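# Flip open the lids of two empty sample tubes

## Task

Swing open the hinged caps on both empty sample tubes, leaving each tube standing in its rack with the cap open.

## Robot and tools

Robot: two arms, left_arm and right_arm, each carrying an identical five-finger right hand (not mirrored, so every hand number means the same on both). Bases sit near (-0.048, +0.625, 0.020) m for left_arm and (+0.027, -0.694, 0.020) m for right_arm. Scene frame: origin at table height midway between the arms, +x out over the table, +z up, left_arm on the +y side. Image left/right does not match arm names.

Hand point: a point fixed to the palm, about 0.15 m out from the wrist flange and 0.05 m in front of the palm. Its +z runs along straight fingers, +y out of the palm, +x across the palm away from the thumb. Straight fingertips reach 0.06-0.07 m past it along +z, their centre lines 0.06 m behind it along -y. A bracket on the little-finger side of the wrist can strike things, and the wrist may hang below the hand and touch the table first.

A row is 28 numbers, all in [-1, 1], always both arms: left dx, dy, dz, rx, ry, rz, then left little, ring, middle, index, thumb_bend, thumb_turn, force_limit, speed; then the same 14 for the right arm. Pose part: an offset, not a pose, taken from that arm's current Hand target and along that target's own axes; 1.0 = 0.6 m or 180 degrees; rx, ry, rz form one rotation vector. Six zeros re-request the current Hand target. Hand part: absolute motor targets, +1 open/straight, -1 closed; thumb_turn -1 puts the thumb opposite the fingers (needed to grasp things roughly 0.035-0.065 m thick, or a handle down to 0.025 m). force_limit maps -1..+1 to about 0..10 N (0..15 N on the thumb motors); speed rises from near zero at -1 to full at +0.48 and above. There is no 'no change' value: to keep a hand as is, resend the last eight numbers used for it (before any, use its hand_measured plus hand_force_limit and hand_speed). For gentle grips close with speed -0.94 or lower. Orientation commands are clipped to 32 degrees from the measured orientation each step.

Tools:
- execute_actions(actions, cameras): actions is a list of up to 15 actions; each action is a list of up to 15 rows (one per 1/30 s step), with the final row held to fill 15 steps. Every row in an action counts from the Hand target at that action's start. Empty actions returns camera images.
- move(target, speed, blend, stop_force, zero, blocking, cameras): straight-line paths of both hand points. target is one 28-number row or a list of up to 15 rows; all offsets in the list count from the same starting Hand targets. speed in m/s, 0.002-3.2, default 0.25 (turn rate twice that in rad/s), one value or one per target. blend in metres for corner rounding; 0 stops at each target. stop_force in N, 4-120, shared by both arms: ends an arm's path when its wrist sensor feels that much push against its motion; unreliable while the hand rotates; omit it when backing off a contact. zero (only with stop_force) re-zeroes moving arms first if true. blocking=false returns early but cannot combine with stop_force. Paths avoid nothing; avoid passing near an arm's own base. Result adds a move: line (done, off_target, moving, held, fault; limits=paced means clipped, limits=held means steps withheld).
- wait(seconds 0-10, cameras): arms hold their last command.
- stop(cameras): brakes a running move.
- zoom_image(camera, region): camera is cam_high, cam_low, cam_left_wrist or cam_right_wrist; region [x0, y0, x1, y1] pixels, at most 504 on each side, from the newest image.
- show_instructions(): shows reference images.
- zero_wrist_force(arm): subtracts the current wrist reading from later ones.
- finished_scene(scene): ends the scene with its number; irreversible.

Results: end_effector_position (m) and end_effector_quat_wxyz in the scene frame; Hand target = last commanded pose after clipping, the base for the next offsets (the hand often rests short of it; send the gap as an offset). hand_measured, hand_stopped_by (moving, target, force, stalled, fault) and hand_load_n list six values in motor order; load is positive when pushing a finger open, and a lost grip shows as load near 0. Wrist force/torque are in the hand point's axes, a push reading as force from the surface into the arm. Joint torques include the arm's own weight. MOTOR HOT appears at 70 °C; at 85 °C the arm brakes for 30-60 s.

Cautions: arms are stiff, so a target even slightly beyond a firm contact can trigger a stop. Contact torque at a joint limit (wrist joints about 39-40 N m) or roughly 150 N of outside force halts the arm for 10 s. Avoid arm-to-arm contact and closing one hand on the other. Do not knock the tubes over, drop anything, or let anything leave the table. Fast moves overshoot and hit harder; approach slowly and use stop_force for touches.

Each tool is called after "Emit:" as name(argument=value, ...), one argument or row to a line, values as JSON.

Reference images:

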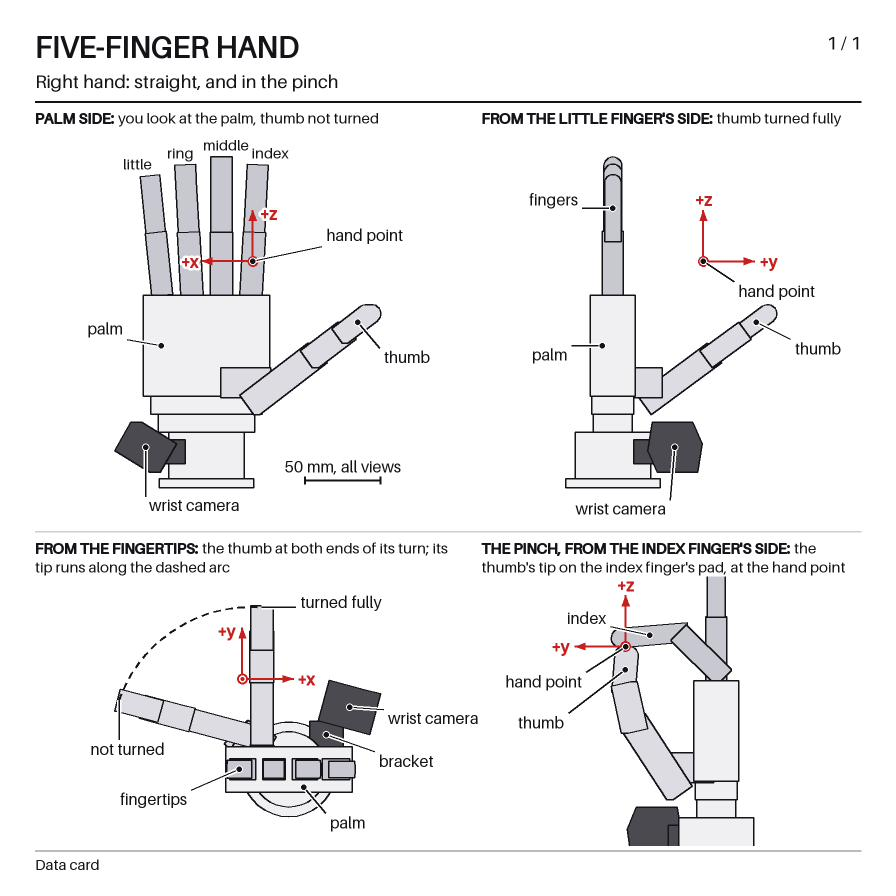

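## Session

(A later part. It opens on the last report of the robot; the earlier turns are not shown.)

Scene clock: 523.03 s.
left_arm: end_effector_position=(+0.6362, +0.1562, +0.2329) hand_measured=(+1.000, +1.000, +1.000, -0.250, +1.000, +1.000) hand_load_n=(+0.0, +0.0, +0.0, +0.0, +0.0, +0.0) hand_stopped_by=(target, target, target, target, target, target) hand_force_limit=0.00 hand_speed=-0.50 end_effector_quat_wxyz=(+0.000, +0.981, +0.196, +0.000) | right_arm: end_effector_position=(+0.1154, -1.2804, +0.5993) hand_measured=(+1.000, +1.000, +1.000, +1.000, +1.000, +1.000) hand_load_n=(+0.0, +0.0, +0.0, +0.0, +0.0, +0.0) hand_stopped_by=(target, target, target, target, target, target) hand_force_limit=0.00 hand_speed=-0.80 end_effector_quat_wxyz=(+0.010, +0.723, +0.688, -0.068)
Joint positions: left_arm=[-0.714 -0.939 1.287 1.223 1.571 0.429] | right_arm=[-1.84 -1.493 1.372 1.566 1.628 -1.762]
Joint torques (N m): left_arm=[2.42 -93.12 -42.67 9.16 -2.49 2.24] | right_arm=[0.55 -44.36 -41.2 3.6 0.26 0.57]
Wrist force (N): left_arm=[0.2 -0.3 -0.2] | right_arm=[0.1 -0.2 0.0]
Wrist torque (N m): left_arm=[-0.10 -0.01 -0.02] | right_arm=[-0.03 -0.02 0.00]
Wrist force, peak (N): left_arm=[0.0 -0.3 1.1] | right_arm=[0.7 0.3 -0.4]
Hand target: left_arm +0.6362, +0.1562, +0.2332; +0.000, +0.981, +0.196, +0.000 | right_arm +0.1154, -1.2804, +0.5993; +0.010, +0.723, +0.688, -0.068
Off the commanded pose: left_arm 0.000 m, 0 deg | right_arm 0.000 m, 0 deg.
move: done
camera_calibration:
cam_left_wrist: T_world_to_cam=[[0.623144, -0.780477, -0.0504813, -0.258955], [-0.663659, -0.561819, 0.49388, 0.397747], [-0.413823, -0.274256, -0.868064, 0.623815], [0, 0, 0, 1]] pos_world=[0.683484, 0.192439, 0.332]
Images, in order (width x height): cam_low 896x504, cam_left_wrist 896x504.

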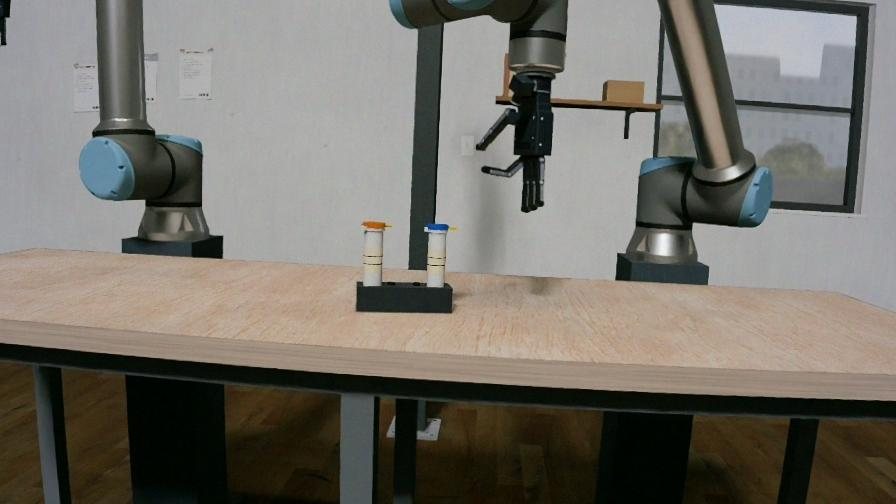

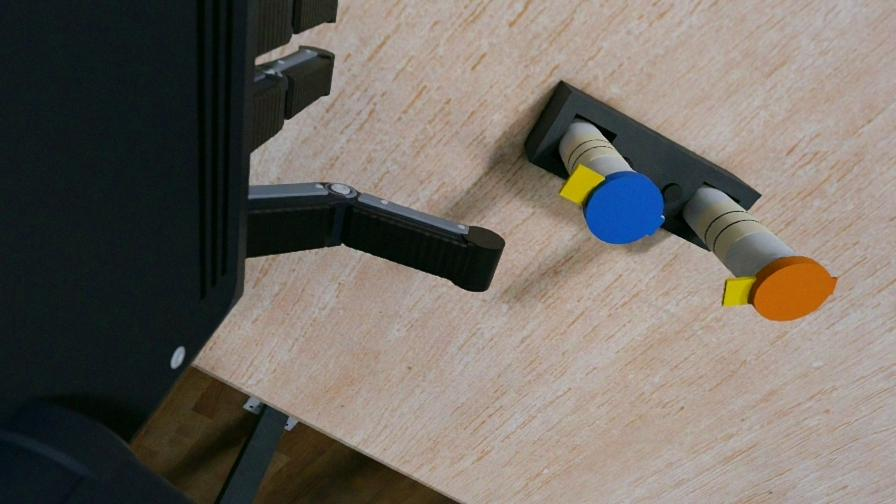

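Emit:
move(
  target=[-0.0757,0.2393,0.03,0,0,0.348,1,1,1,-0.13,1,1,0,-0.5, 0.437,0.638,0.151,-0.0513,-0.0005,-0.6121,1,1,1,1,1,1,0,-0.8],
  speed=0.4,
  cameras=["cam_left_wrist","cam_high"],
)

Emit:
zoom_image(
  camera="cam_left_wrist",
  region=[380, 50, 730, 370],
)

Scene clock: 603.37 s.
left_arm: end_effector_position=(+0.6495, +0.0062, +0.2151) hand_measured=(+1.000, +1.000, +1.000, -0.130, +1.000, +1.000) hand_load_n=(+0.0, +0.0, +0.0, +0.5, +0.0, +0.0) hand_stopped_by=(target, target, target, target, target, target) hand_force_limit=0.00 hand_speed=-0.50 end_effector_quat_wxyz=(+0.000, +0.940, -0.342, +0.000) | right_arm: end_effector_position=(+0.5002, -1.0505, +0.4498) hand_measured=(+1.000, +1.000, +1.000, +1.000, +1.000, +1.000) hand_load_n=(+0.0, +0.0, +0.0, +0.0, +0.0, +0.0) hand_stopped_by=(target, target, target, target, target, target) hand_force_limit=0.00 hand_speed=-0.80 end_effector_quat_wxyz=(+0.000, -0.152, +0.988, -0.001)
Joint positions: left_arm=[-0.811 -0.614 0.739 1.446 1.571 1.425] | right_arm=[-1.055 -1.315 1.448 1.436 1.571 -2.899]
Joint torques (N m): left_arm=[-9.39 -89 -45.79 8.7 2.34 2.53] | right_arm=[9.34 -38.72 -51.41 6.35 -1.86 -2.55]
Wrist force (N): left_arm=[0.4 -0.4 -0.3] | right_arm=[0.0 0.1 -0.5]
Wrist torque (N m): left_arm=[-0.13 -0.02 0.03] | right_arm=[0.02 0.04 0.13]
Wrist force, peak (N): left_arm=[0.7 -0.5 0.1] | right_arm=[-1.0 0.4 -0.2]
Hand target: left_arm +0.6495, +0.0062, +0.2151; +0.000, +0.940, -0.342, +0.000 | right_arm +0.5004, -1.0504, +0.4498; +0.000, -0.153, +0.988, +0.000
Off the commanded pose: left_arm 0.000 m, 0 deg | right_arm 0.000 m, 0 deg.
move: done
camera_calibration:
cam_left_wrist: T_world_to_cam=[[-0.40643, -0.912303, -0.0501831, 0.284359], [-0.80387, 0.330937, 0.494241, 0.416575], [-0.43429, 0.241215, -0.867875, 0.582708], [0, 0, 0, 1]] pos_world=[0.703508, -0.0189965, 0.3141]
Images, in order (width x height): cam_high 896x504, cam_left_wrist 896x504.

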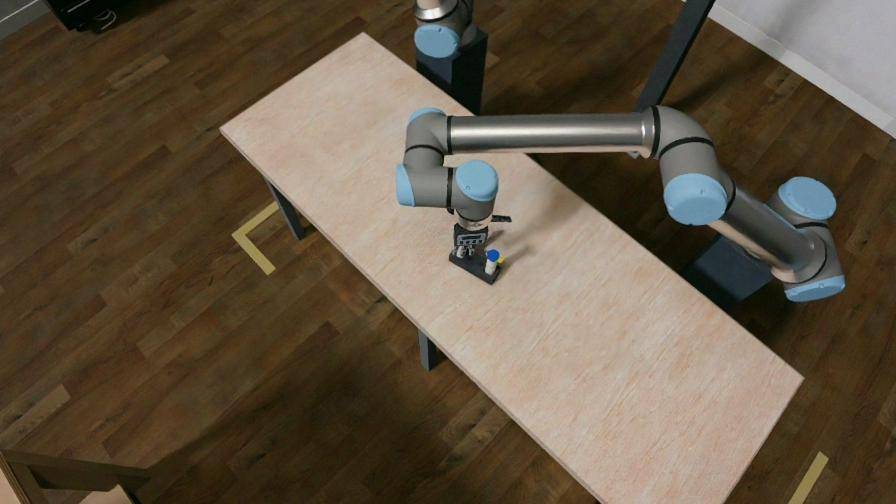

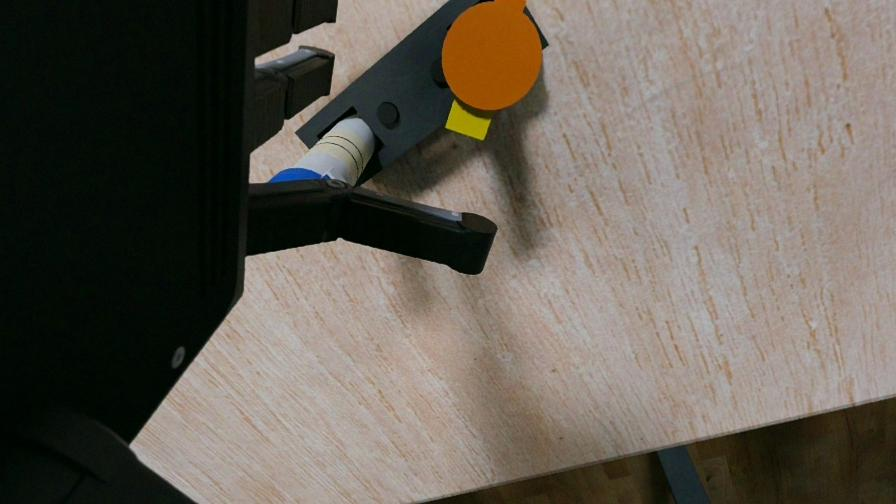

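Scaled by 1.440 from the camera's 896x504 image, which has a finer 1280x720 frame.

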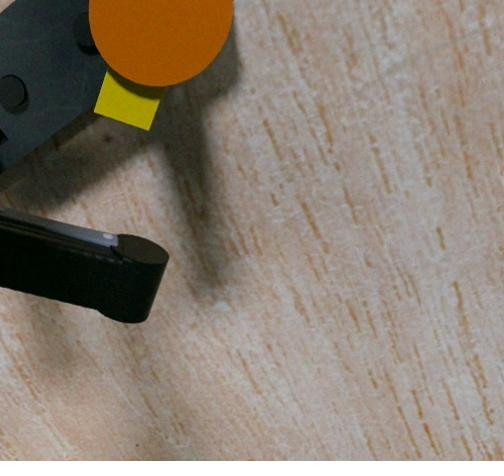

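Emit:
move(
  target=[0,0,0,0,0,0,1,1,1,-0.13,1,1,0,-0.5,-0.3325,0.9437,0.0833,0,0,-0.6806,1,1,1,1,1,1,0,-0.8],
  speed=0.45,
)

Scene clock: 673.30 s.
left_arm: end_effector_position=(+0.6495, +0.0062, +0.2151) hand_measured=(+1.000, +1.000, +1.000, -0.130, +1.000, +1.000) hand_load_n=(+0.0, +0.0, +0.0, +0.0, +0.0, +0.0) hand_stopped_by=(target, target, target, target, target, target) hand_force_limit=0.00 hand_speed=-0.50 end_effector_quat_wxyz=(+0.000, +0.940, -0.342, +0.000) | right_arm: end_effector_position=(+0.5196, -0.4506, +0.3993) hand_measured=(+1.000, +1.000, +1.000, +1.000, +1.000, +1.000) hand_load_n=(+0.0, +0.0, +0.0, +0.0, +0.0, +0.0) hand_stopped_by=(target, target, target, target, target, target) hand_force_limit=0.00 hand_speed=-0.80 end_effector_quat_wxyz=(+0.000, +0.940, -0.342, +0.000)
Joint positions: left_arm=[-0.811 -0.614 0.739 1.447 1.571 1.426] | right_arm=[0.135 -1.315 1.539 1.347 1.572 -3.848]
Joint torques (N m): left_arm=[-7.39 -90.05 -45.08 8.97 2.6 2.67] | right_arm=[10.5 -39.47 -51.38 6.15 1.38 -2.5]
Wrist force (N): left_arm=[0.2 -0.4 0.0] | right_arm=[0.0 0.0 0.1]
Wrist torque (N m): left_arm=[-0.16 -0.01 0.02] | right_arm=[-0.03 0.02 0.13]
Wrist force, peak (N): left_arm=[0.7 -0.6 -0.2] | right_arm=[-1.0 -1.0 0.1]
Hand target: left_arm +0.6495, +0.0062, +0.2151; +0.000, +0.940, -0.342, +0.000 | right_arm +0.5197, -0.4504, +0.3992; +0.000, +0.940, -0.341, +0.000
Off the commanded pose: left_arm 0.000 m, 0 deg | right_arm 0.000 m, 0 deg.
move: done

Emit:
move(
  target=[0,0,0,0,0,0,1,1,1,-0.13,1,1,0,-0.5,-0.2713,-0.4572,0.2483,0.2778,0,0,1,1,1,1,1,1,0,-0.8],
  speed=0.3,
  cameras=["cam_high","cam_low","cam_left_wrist","cam_right_wrist"],
)

Scene clock: 692.87 s.
left_arm: end_effector_position=(+0.6495, +0.0062, +0.2151) hand_measured=(+1.000, +1.000, +1.000, -0.130, +1.000, +1.000) hand_load_n=(+0.0, +0.0, +0.0, +0.0, +0.0, +0.0) hand_stopped_by=(target, target, target, target, target, target) hand_force_limit=0.00 hand_speed=-0.50 end_effector_quat_wxyz=(+0.000, +0.940, -0.342, +0.000) | right_arm: end_effector_position=(+0.5709, -0.1358, +0.2500) hand_measured=(+1.000, +1.000, +1.000, +1.000, +1.000, +1.000) hand_load_n=(+0.0, +0.0, +0.0, +0.0, +0.0, +0.0) hand_stopped_by=(target, target, target, target, target, target) hand_force_limit=0.00 hand_speed=-0.80 end_effector_quat_wxyz=(-0.397, +0.852, -0.309, +0.144)
Joint positions: left_arm=[-0.811 -0.614 0.739 1.447 1.571 1.426] | right_arm=[0.411 -1.316 1.744 0.318 1.246 -3.43]
Joint torques (N m): left_arm=[-4.05 -90.11 -45.44 8.74 2.49 2.84] | right_arm=[10.45 -39.89 -27.58 -0.39 1.48 2.58]
Wrist force (N): left_arm=[0.4 -0.3 -0.2] | right_arm=[0.0 0.4 -1.1]
Wrist torque (N m): left_arm=[-0.13 -0.03 0.02] | right_arm=[0.20 0.13 0.10]
Wrist force, peak (N): left_arm=[0.6 -0.6 -0.5] | right_arm=[-0.3 0.1 -1.2]
Hand target: left_arm +0.6495, +0.0062, +0.2151; +0.000, +0.940, -0.342, +0.000 | right_arm +0.5709, -0.1357, +0.2500; -0.397, +0.852, -0.309, +0.144
Off the commanded pose: left_arm 0.000 m, 0 deg | right_arm 0.000 m, 0 deg.
move: done
camera_calibration:
cam_left_wrist: T_world_to_cam=[[-0.406886, -0.912101, -0.0501503, 0.284582], [-0.803692, 0.331349, 0.494255, 0.416486], [-0.434193, 0.241411, -0.867869, 0.582666], [0, 0, 0, 1]] pos_world=[0.703509, -0.0190963, 0.3141]
cam_right_wrist: T_world_to_cam=[[-0.232374, -0.671681, -0.703454, 0.207958], [-0.970279, 0.109862, 0.215615, 0.515296], [-0.0675415, 0.73265, -0.677246, 0.419657], [0, 0, 0, 1]] pos_world=[0.576649, -0.224391, 0.319395]

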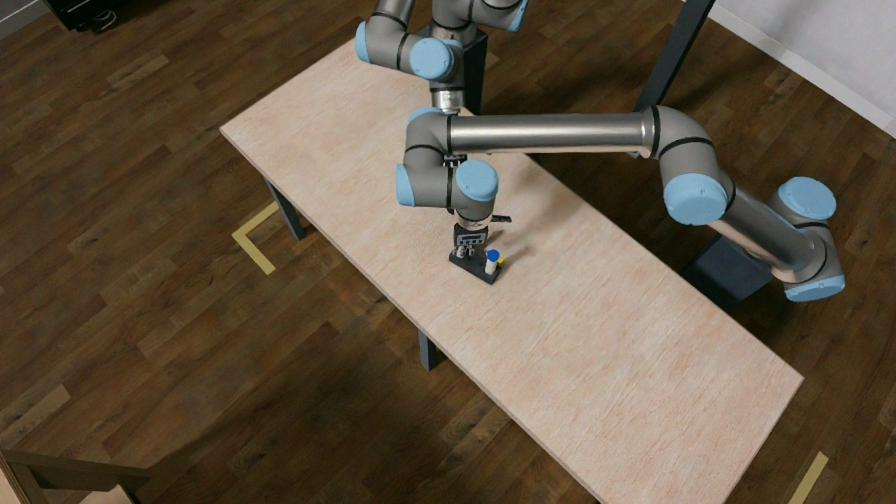

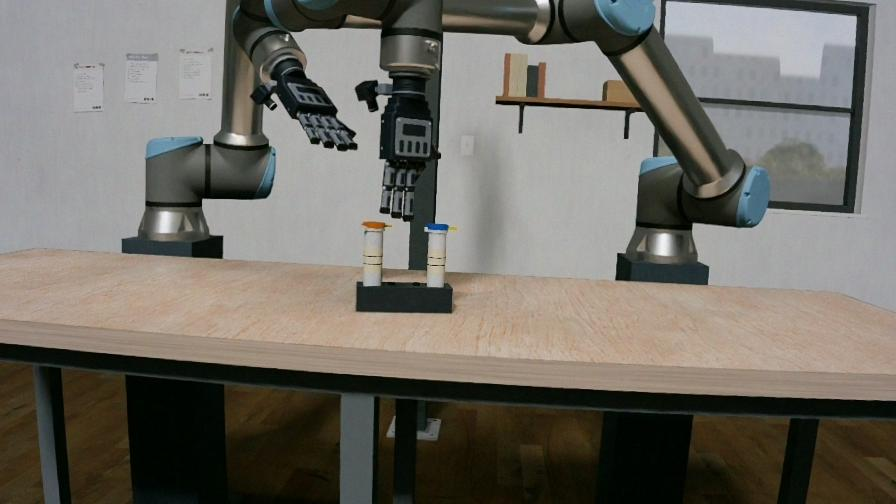

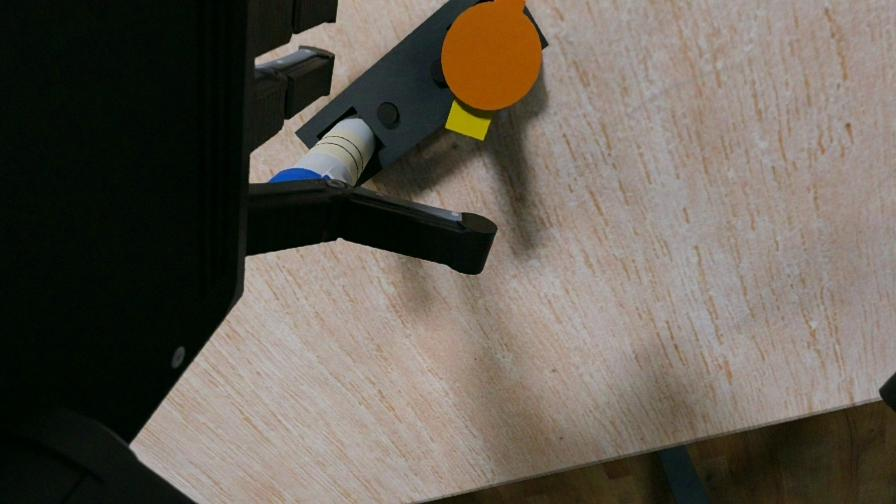

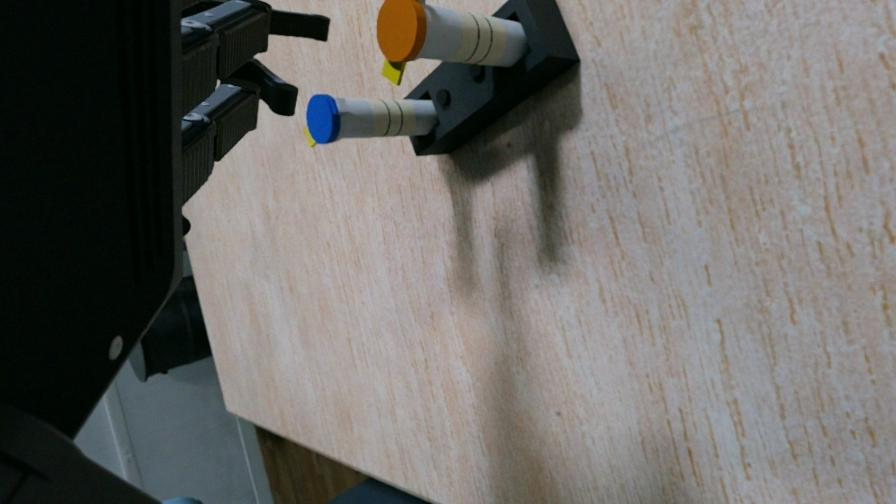

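Emit:
zoom_image(
  camera="cam_right_wrist",
  region=[300, 0, 600, 170],
)

Scaled by 1.680 from the camera's 896x504 image, which has a finer 1280x720 frame.

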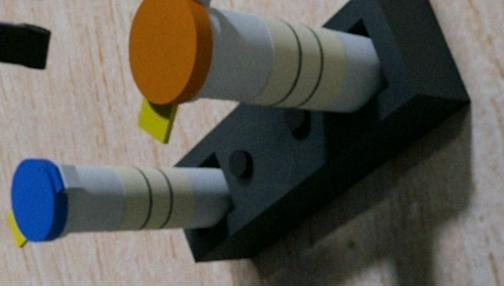

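Emit:
zoom_image(
  camera="cam_low",
  region=[240, 60, 480, 320],
)

Emit:
zoom_image(
  camera="cam_high",
  region=[390, 140, 570, 300],
)

Scaled by 1.938 from the camera's 896x504 image, which has a finer 1280x720 frame.

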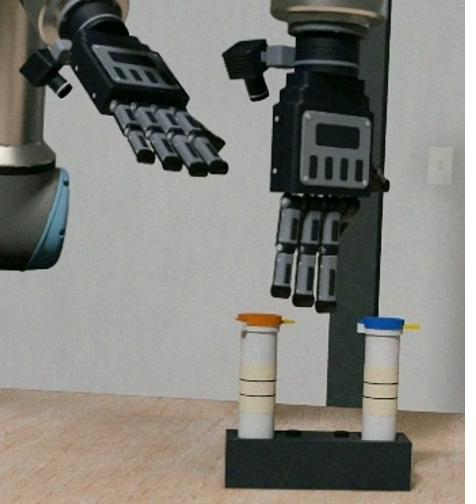

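Scaled by 2.800 from the camera's 896x504 image, which has a finer 1280x720 frame.

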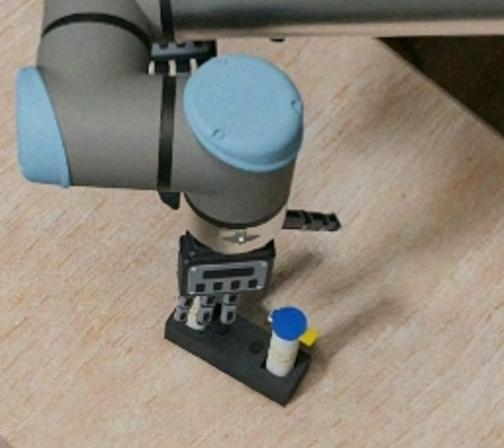

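Emit:
move(
  target=[0,0,0,0,0,0,1,1,1,-0.13,1,1,0,-0.5,0,0.2145,0.18,0,0,0,1,1,1,1,1,1,0,-0.8],
  speed=0.15,
  cameras=["cam_low","cam_right_wrist","cam_high"],
)

Scene clock: 744.87 s.
left_arm: end_effector_position=(+0.6495, +0.0062, +0.2151) hand_measured=(+1.000, +1.000, +1.000, -0.130, +1.000, +1.000) hand_load_n=(+0.0, +0.0, +0.0, +0.0, +0.0, +0.0) hand_stopped_by=(target, target, target, target, target, target) hand_force_limit=0.00 hand_speed=-0.50 end_effector_quat_wxyz=(+0.000, +0.940, -0.342, +0.000) | right_arm: end_effector_position=(+0.5709, -0.1359, +0.0822) hand_measured=(+1.000, +1.000, +1.000, +1.000, +1.000, +1.000) hand_load_n=(+0.0, +0.0, +0.0, +0.0, +0.0, -0.5) hand_stopped_by=(target, target, target, target, target, target) hand_force_limit=0.00 hand_speed=-0.80 end_effector_quat_wxyz=(-0.397, +0.852, -0.309, +0.144) end_effector_velocity=(+0.000, +0.001, -0.001) end_effector_angular_velocity=(+0.001, -0.002, +0.001)
Joint positions: left_arm=[-0.811 -0.614 0.739 1.447 1.571 1.426] | right_arm=[0.41 -1.163 1.878 0.031 1.245 -3.43]
Joint velocities: left_arm=[within noise] | right_arm=[0.001 0.001 0.001 -0.005 0 0]
Joint torques (N m): left_arm=[-3.11 -89.45 -44.73 8.82 2.38 2.49] | right_arm=[10.76 -46.17 -20.32 -0.55 1.54 1.59]
Wrist force (N): left_arm=[0.4 -0.2 -0.3] | right_arm=[-0.3 0.5 -1.1]
Wrist torque (N m): left_arm=[-0.10 -0.03 0.03] | right_arm=[0.22 0.19 0.09]
Wrist force, peak (N): left_arm=[0.9 -0.5 -0.2] | right_arm=[0.4 -0.1 -1.7]
Hand target: left_arm +0.6495, +0.0062, +0.2151; +0.000, +0.940, -0.342, +0.000 | right_arm +0.5709, -0.1358, +0.0820; -0.397, +0.852, -0.309, +0.144
Off the commanded pose: left_arm 0.000 m, 0 deg | right_arm 0.000 m, 0 deg.
move: done
camera_calibration:
cam_right_wrist: T_world_to_cam=[[-0.232383, -0.671546, -0.703579, 0.0897693], [-0.97029, 0.109978, 0.215503, 0.55157], [-0.067342, 0.732755, -0.677152, 0.305988], [0, 0, 0, 1]] pos_world=[0.57665, -0.224591, 0.151495]
Images, in order (width x height): cam_high 896x504, cam_low 896x504, cam_right_wrist 896x504.

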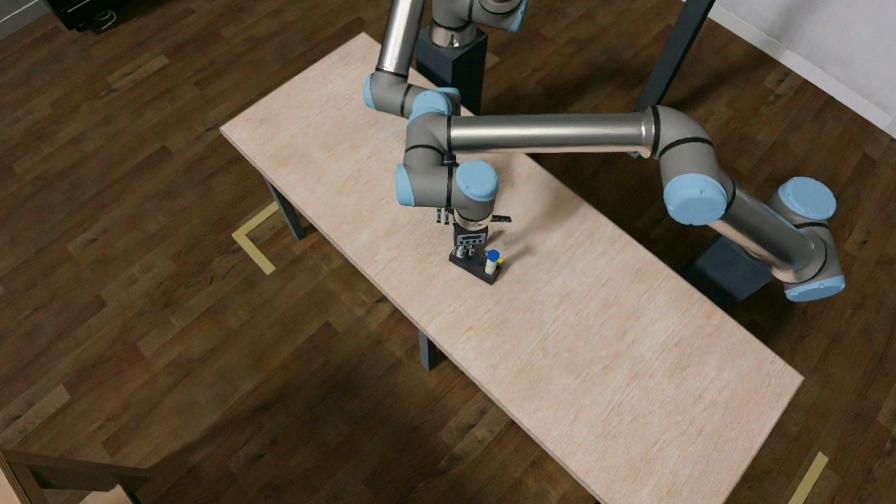

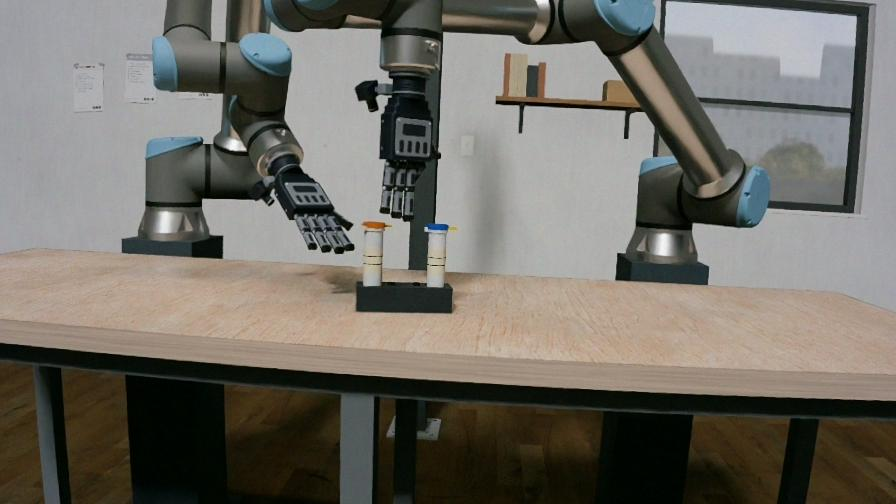

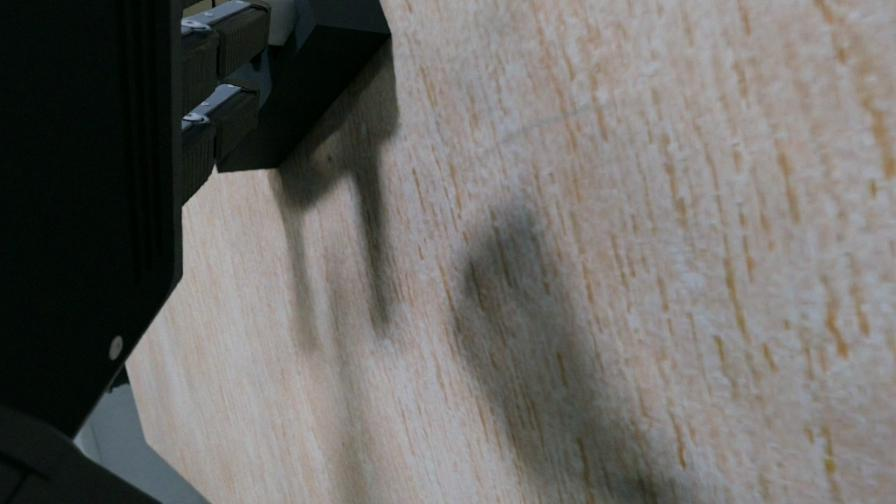

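Emit:
move(
  target=[
    [0,0,0,0,0,0,1,1,1,-0.13,1,1,0,-0.5,0,-0.0429,0.0511,0,0,0,1,1,1,1,1,1,0,-0.8],
    [0,0,0,0,0,0,1,1,1,-0.13,1,1,0,-0.5,0,-0.0836,0.0996,0,0,0,1,1,1,1,1,1,0,-0.8],
  ],
  speed=[0.08, 0.008],
  stop_force=5,
  cameras=["cam_low","cam_left_wrist","cam_right_wrist"],
)

Scene clock: 754.67 s.
left_arm: end_effector_position=(+0.6495, +0.0062, +0.2151) hand_measured=(+1.000, +1.000, +1.000, -0.130, +1.000, +1.000) hand_load_n=(+0.0, +0.0, +0.0, +0.0, +0.0, +0.0) hand_stopped_by=(target, target, target, target, target, target) hand_force_limit=0.00 hand_speed=-0.50 end_effector_quat_wxyz=(+0.000, +0.940, -0.342, +0.000) | right_arm: end_effector_position=(+0.6087, -0.0907, +0.0819) hand_measured=(+1.000, +1.000, +1.000, +1.000, +1.000, +1.000) hand_load_n=(+0.0, +0.0, -1.5, +0.0, +0.0, +0.0) hand_stopped_by=(target, target, target, target, target, target) hand_force_limit=0.00 hand_speed=-0.80 end_effector_quat_wxyz=(-0.397, +0.852, -0.309, +0.144)
Joint positions: left_arm=[-0.811 -0.614 0.739 1.447 1.571 1.426] | right_arm=[0.448 -1.086 1.754 0.07 1.273 -3.403]
Joint torques (N m): left_arm=[0.81 -89.03 -43.99 8.72 2.43 2.45] | right_arm=[-8.64 -86.33 -23.1 -0.89 -1.15 -1.23]
Wrist force (N): left_arm=[0.3 -0.5 -0.3] | right_arm=[0.6 1.3 -3.7]
Wrist torque (N m): left_arm=[-0.16 -0.01 0.01] | right_arm=[0.22 0.13 0.14]
Wrist force, peak (N): left_arm=[0.6 -0.6 -0.5] | right_arm=[0.2 2.8 -5.9]
Hand target: left_arm +0.6495, +0.0062, +0.2151; +0.000, +0.940, -0.342, +0.000 | right_arm +0.6087, -0.0907, +0.0819; -0.397, +0.852, -0.309, +0.144 (not the last commanded pose)
Off the commanded pose: left_arm 0.000 m, 0 deg | right_arm 0.019 m, 0 deg.
move: contact (right_arm); path passed 1 of 2 targets
camera_calibration:
cam_left_wrist: T_world_to_cam=[[-0.406886, -0.912101, -0.0501503, 0.284582], [-0.803692, 0.331349, 0.494255, 0.416486], [-0.434193, 0.241411, -0.867869, 0.582666], [0, 0, 0, 1]] pos_world=[0.703509, -0.0190963, 0.3141]
cam_right_wrist: T_world_to_cam=[[-0.232316, -0.671571, -0.703578, 0.128721], [-0.970299, 0.109862, 0.215521, 0.583301], [-0.0674412, 0.732751, -0.677147, 0.275337], [0, 0, 0, 1]] pos_world=[0.61445, -0.17939, 0.151295]
Images, in order (width x height): cam_low 896x504, cam_left_wrist 896x504, cam_right_wrist 896x504.

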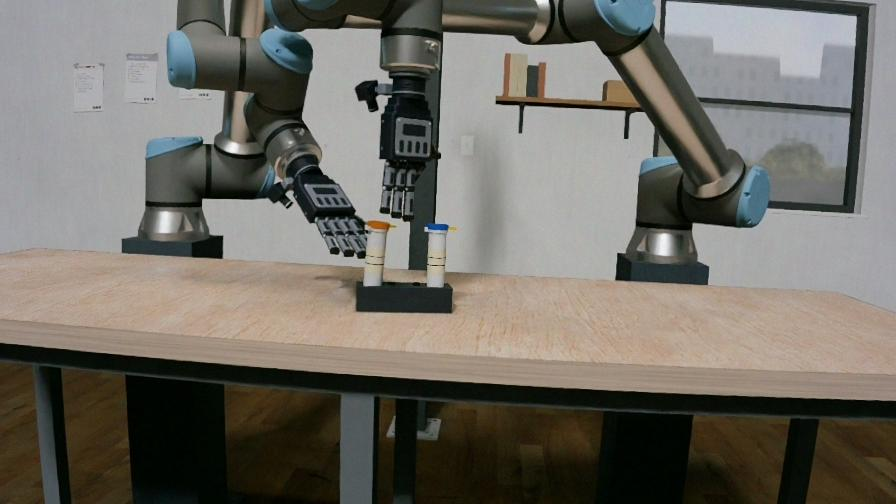

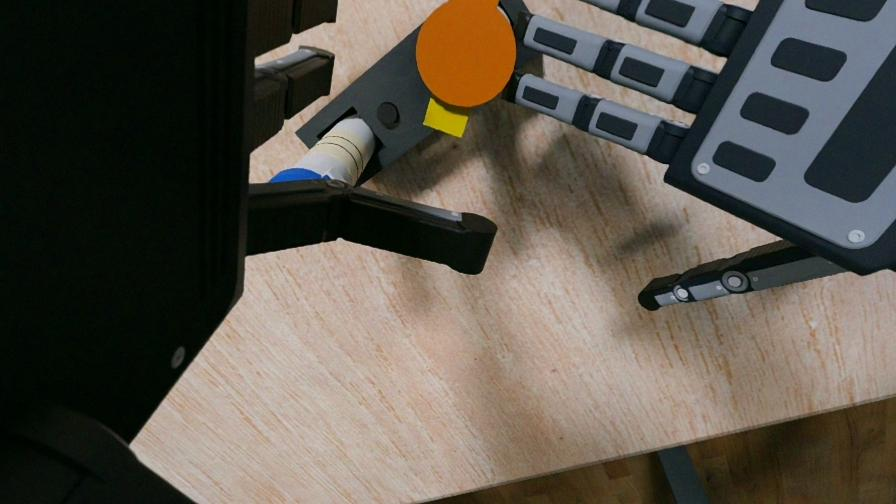

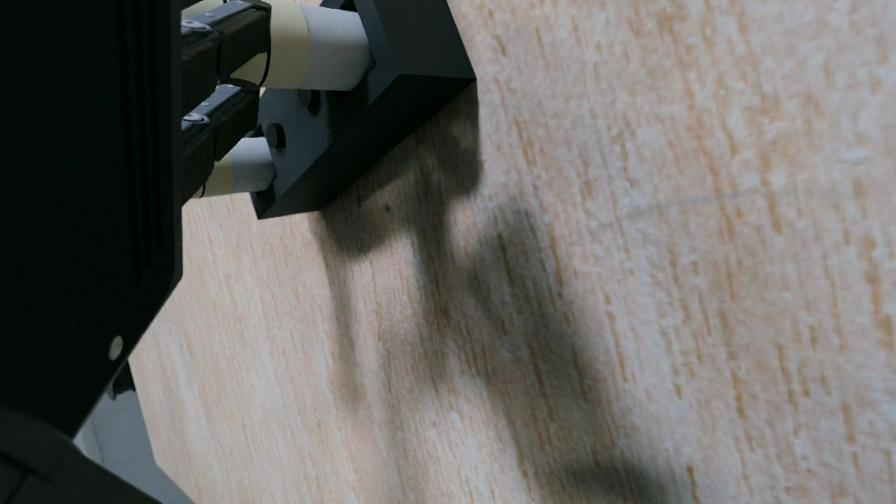

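Emit:
zoom_image(
  camera="cam_left_wrist",
  region=[380, 0, 620, 170],
)

Emit:
zoom_image(
  camera="cam_low",
  region=[340, 200, 480, 320],
)

Scaled by 2.100 from the camera's 896x504 image, which has a finer 1280x720 frame.

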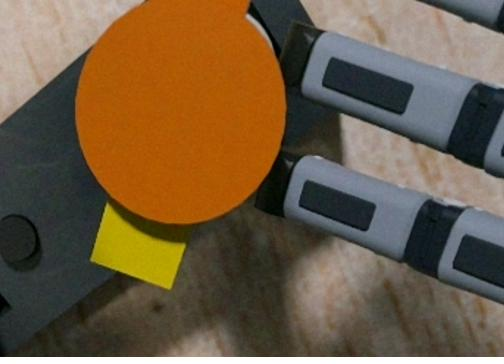

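Scaled by 3.600 from the camera's 896x504 image, which has a finer 1280x720 frame.

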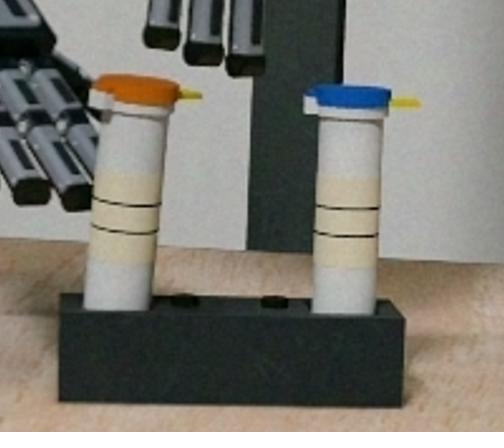

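Emit:
move(
  target=[0,0,0,0,0,0,1,1,1,-0.13,1,1,0,-0.5,0,-0.0214,0.0255,0,0,0,1,1,1,1,1,1,0,-0.8],
  speed=0.004,
  stop_force=9,
  zero=false,
  cameras=["cam_low","cam_left_wrist"],
)

Scene clock: 784.77 s.
left_arm: end_effector_position=(+0.6495, +0.0062, +0.2151) hand_measured=(+1.000, +1.000, +1.000, -0.130, +1.000, +1.000) hand_load_n=(+0.0, +0.0, +0.0, +0.0, +0.0, +0.0) hand_stopped_by=(target, target, target, target, target, target) hand_force_limit=0.00 hand_speed=-0.50 end_effector_quat_wxyz=(+0.000, +0.940, -0.342, +0.000) | right_arm: end_effector_position=(+0.6102, -0.0889, +0.0819) hand_measured=(+1.000, +1.000, +1.000, +1.000, +1.000, +1.000) hand_load_n=(+0.0, +0.0, -4.0, +0.0, +0.0, +0.0) hand_stopped_by=(target, target, target, target, target, target) hand_force_limit=0.00 hand_speed=-0.80 end_effector_quat_wxyz=(-0.397, +0.852, -0.309, +0.144)
Joint positions: left_arm=[-0.811 -0.614 0.739 1.447 1.571 1.426] | right_arm=[0.45 -1.083 1.749 0.072 1.274 -3.402]
Joint torques (N m): left_arm=[1.04 -88.9 -43.96 8.63 2.46 1.92] | right_arm=[-5.07 -85.83 -24.62 -0.76 -2.55 -0.84]
Wrist force (N): left_arm=[0.0 -0.3 -0.2] | right_arm=[3.1 3.8 -9.6]
Wrist torque (N m): left_arm=[-0.13 0.03 0.00] | right_arm=[0.46 0.51 0.34]
Wrist force, peak (N): left_arm=[0.3 -0.8 -0.2] | right_arm=[3.2 4.2 -11.2]
Hand target: left_arm +0.6495, +0.0062, +0.2151; +0.000, +0.940, -0.342, +0.000 | right_arm +0.6102, -0.0889, +0.0819; -0.397, +0.852, -0.309, +0.144 (not the last commanded pose)
Off the commanded pose: left_arm 0.000 m, 0 deg | right_arm 0.018 m, 0 deg.
move: contact (right_arm)
camera_calibration:
cam_left_wrist: T_world_to_cam=[[-0.406886, -0.912101, -0.0501503, 0.284582], [-0.803692, 0.331349, 0.494255, 0.416486], [-0.434193, 0.241411, -0.867869, 0.582666], [0, 0, 0, 1]] pos_world=[0.703509, -0.0190963, 0.3141]
Images, in order (width x height): cam_low 896x504, cam_left_wrist 896x504.

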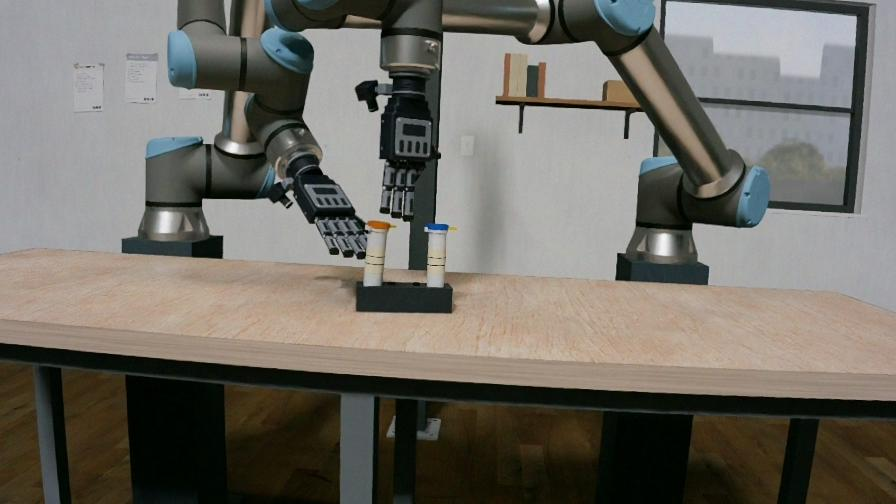

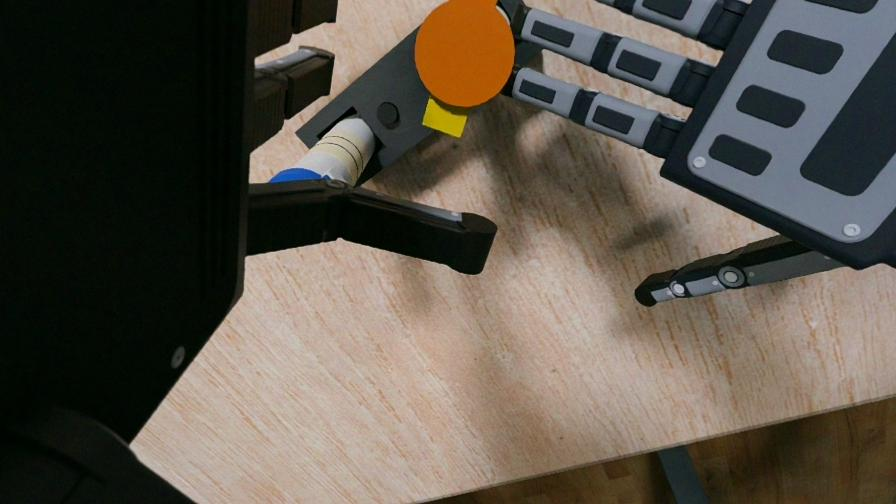

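Emit:
move(
  target=[-0.01124,-0.0095,0.141,0,0,0,1,1,1,-0.13,1,1,0,-0.5,0,0,0,0,0,0,1,1,1,1,1,1,0,-0.8],
  speed=0.08,
  cameras=["cam_low","cam_left_wrist","cam_right_wrist"],
)

Scene clock: 811.20 s.
left_arm: end_effector_position=(+0.6493, +0.0074, +0.2031) hand_measured=(+1.000, +1.000, +1.000, -0.130, +1.000, +1.000) hand_load_n=(+0.0, +0.0, +0.0, +0.0, +0.0, +0.0) hand_stopped_by=(target, target, target, target, target, target) hand_force_limit=0.00 hand_speed=-0.50 end_effector_quat_wxyz=(+0.000, +0.940, -0.342, +0.000) | right_arm: end_effector_position=(+0.6102, -0.0889, +0.0819) hand_measured=(+1.000, +1.000, +1.000, +1.000, +1.000, +1.000) hand_load_n=(+0.0, +0.0, -4.0, +0.0, +0.0, +0.0) hand_stopped_by=(target, target, target, target, target, target) hand_force_limit=0.00 hand_speed=-0.80 end_effector_quat_wxyz=(-0.397, +0.852, -0.309, +0.144)
Joint positions: left_arm=[-0.81 -0.612 0.756 1.427 1.571 1.426] | right_arm=[0.45 -1.083 1.749 0.072 1.274 -3.402]
Joint torques (N m): left_arm=[-8.03 -112.33 -45.27 8.51 2.39 -1.2] | right_arm=[-5.95 -86.12 -25.01 -0.82 -2.72 -0.9]
Wrist force (N): left_arm=[0.3 -0.3 -0.2] | right_arm=[3.0 3.5 -9.8]
Wrist torque (N m): left_arm=[-0.12 -0.01 0.02] | right_arm=[0.45 0.53 0.32]
Wrist force, peak (N): left_arm=[-0.1 -0.7 2.7] | right_arm=[3.4 3.9 -10.1]
Hand target: left_arm +0.6493, +0.0074, +0.2034; +0.000, +0.940, -0.342, +0.000 (not the last commanded pose) | right_arm +0.6102, -0.0889, +0.0819; -0.397, +0.852, -0.309, +0.144
Off the commanded pose: left_arm 0.073 m, 0 deg | right_arm 0.000 m, 0 deg.
move: held (left_arm; a check stopped the path); limits=held
pose unreachable (left arm): on one or more control steps of this call, first in action 0 (counted from 0), this arm could not follow its commanded pose, so it was not sent that pose on those steps. It may still have moved: this result reports where it is.
cause: moving toward the commanded pose would bring a part of the arm too close to another arm (a part of this arm just beyond joint 3 (elbow) and a part of the right arm just beyond its joint 4 (wrist 1), at the place that arm is still heading or pushing toward).
camera_calibration:
cam_left_wrist: T_world_to_cam=[[-0.406904, -0.912087, -0.0502591, 0.285131], [-0.803586, 0.331251, 0.494492, 0.421678], [-0.434372, 0.241599, -0.867728, 0.571938], [0, 0, 0, 1]] pos_world=[0.703309, -0.0177962, 0.3021]
cam_right_wrist: T_world_to_cam=[[-0.232383, -0.671546, -0.703579, 0.130324], [-0.97029, 0.109978, 0.215503, 0.584577], [-0.067342, 0.732755, -0.677152, 0.27406], [0, 0, 0, 1]] pos_world=[0.61595, -0.177591, 0.151295]
Images, in order (width x height): cam_low 896x504, cam_left_wrist 896x504, cam_right_wrist 896x504.

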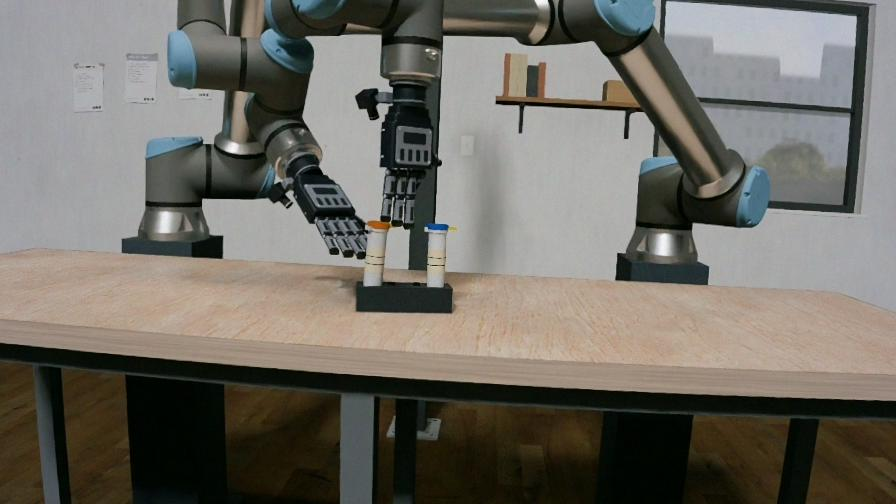

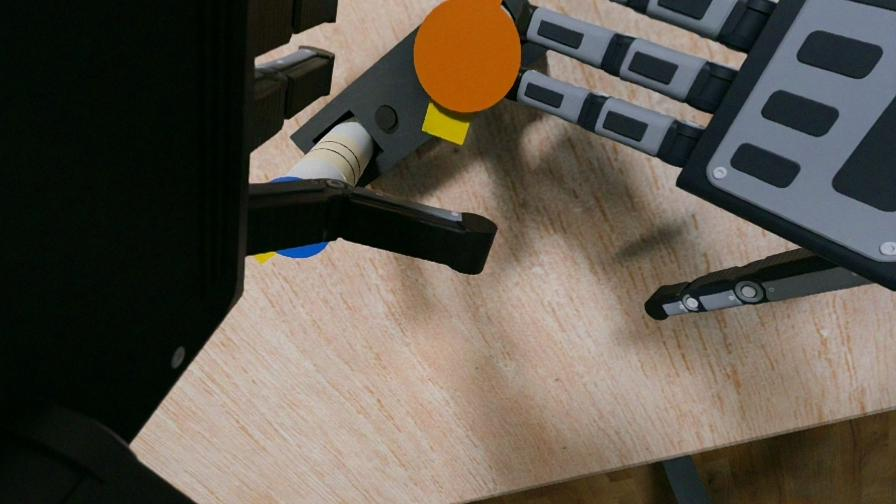

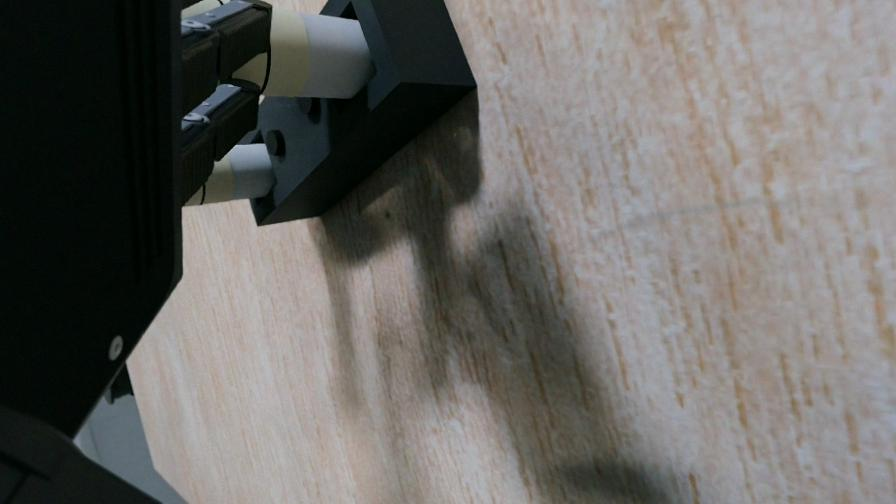

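Emit:
move(
  target=[
    [0,0,-0.17,0,0,0,-1,-1,-1,1,1,-0.3,0,0,0,0,0,0,0,0,1,1,1,1,1,1,0,-0.8],
    [-0.2273,-0.0115,-0.18,0,0,0.5,-1,-1,-1,1,1,-0.3,0,0,0,0,0,0,0,0,1,1,1,1,1,1,0,-0.8],
  ],
  speed=[0.2,0.3],
)

Scene clock: 922.70 s.
left_arm: end_effector_position=(+0.5494, +0.1003, +0.3115) hand_measured=(-1.000, -1.000, -1.000, +1.000, +1.000, -0.300) hand_load_n=(+0.0, +0.0, +0.0, +0.0, +0.0, +0.0) hand_stopped_by=(target, target, target, target, target, target) hand_force_limit=0.00 hand_speed=0.00 end_effector_quat_wxyz=(+0.000, -0.423, +0.906, +0.000) end_effector_velocity=(-0.001, -0.001, -0.001) end_effector_angular_velocity=(+0.000, +0.000, -0.006) | right_arm: end_effector_position=(+0.6102, -0.0889, +0.0819) hand_measured=(+1.000, +1.000, +1.000, +1.000, +1.000, +1.000) hand_load_n=(+0.0, +0.0, -4.5, +0.0, +0.0, +0.0) hand_stopped_by=(target, target, target, target, target, target) hand_force_limit=0.00 hand_speed=-0.80 end_effector_quat_wxyz=(-0.397, +0.852, -0.309, +0.144)
Joint positions: left_arm=[-0.927 -0.871 1.03 1.412 1.571 2.88] | right_arm=[0.45 -1.083 1.749 0.072 1.274 -3.402]
Joint velocities: left_arm=[-0.001 0 0.001 -0.001 0 0.005] | right_arm=[within noise]
Joint torques (N m): left_arm=[-7.87 -98.29 -32.35 1.4 2.54 3.45] | right_arm=[-4.91 -85.92 -24.93 -0.87 -2.8 -0.76]
Wrist force (N): left_arm=[-0.1 0.2 0.1] | right_arm=[3.4 3.7 -9.7]
Wrist torque (N m): left_arm=[-0.03 0.00 -0.03] | right_arm=[0.43 0.45 0.36]
Wrist force, peak (N): left_arm=[0.2 -0.4 -1.4] | right_arm=[3.5 4.2 -10.0]
Hand target: left_arm +0.5493, +0.1003, +0.3115; +0.000, -0.422, +0.906, +0.000 | right_arm +0.6102, -0.0889, +0.0819; -0.397, +0.852, -0.309, +0.144
Off the commanded pose: left_arm 0.000 m, 0 deg | right_arm 0.000 m, 0 deg.
move: done


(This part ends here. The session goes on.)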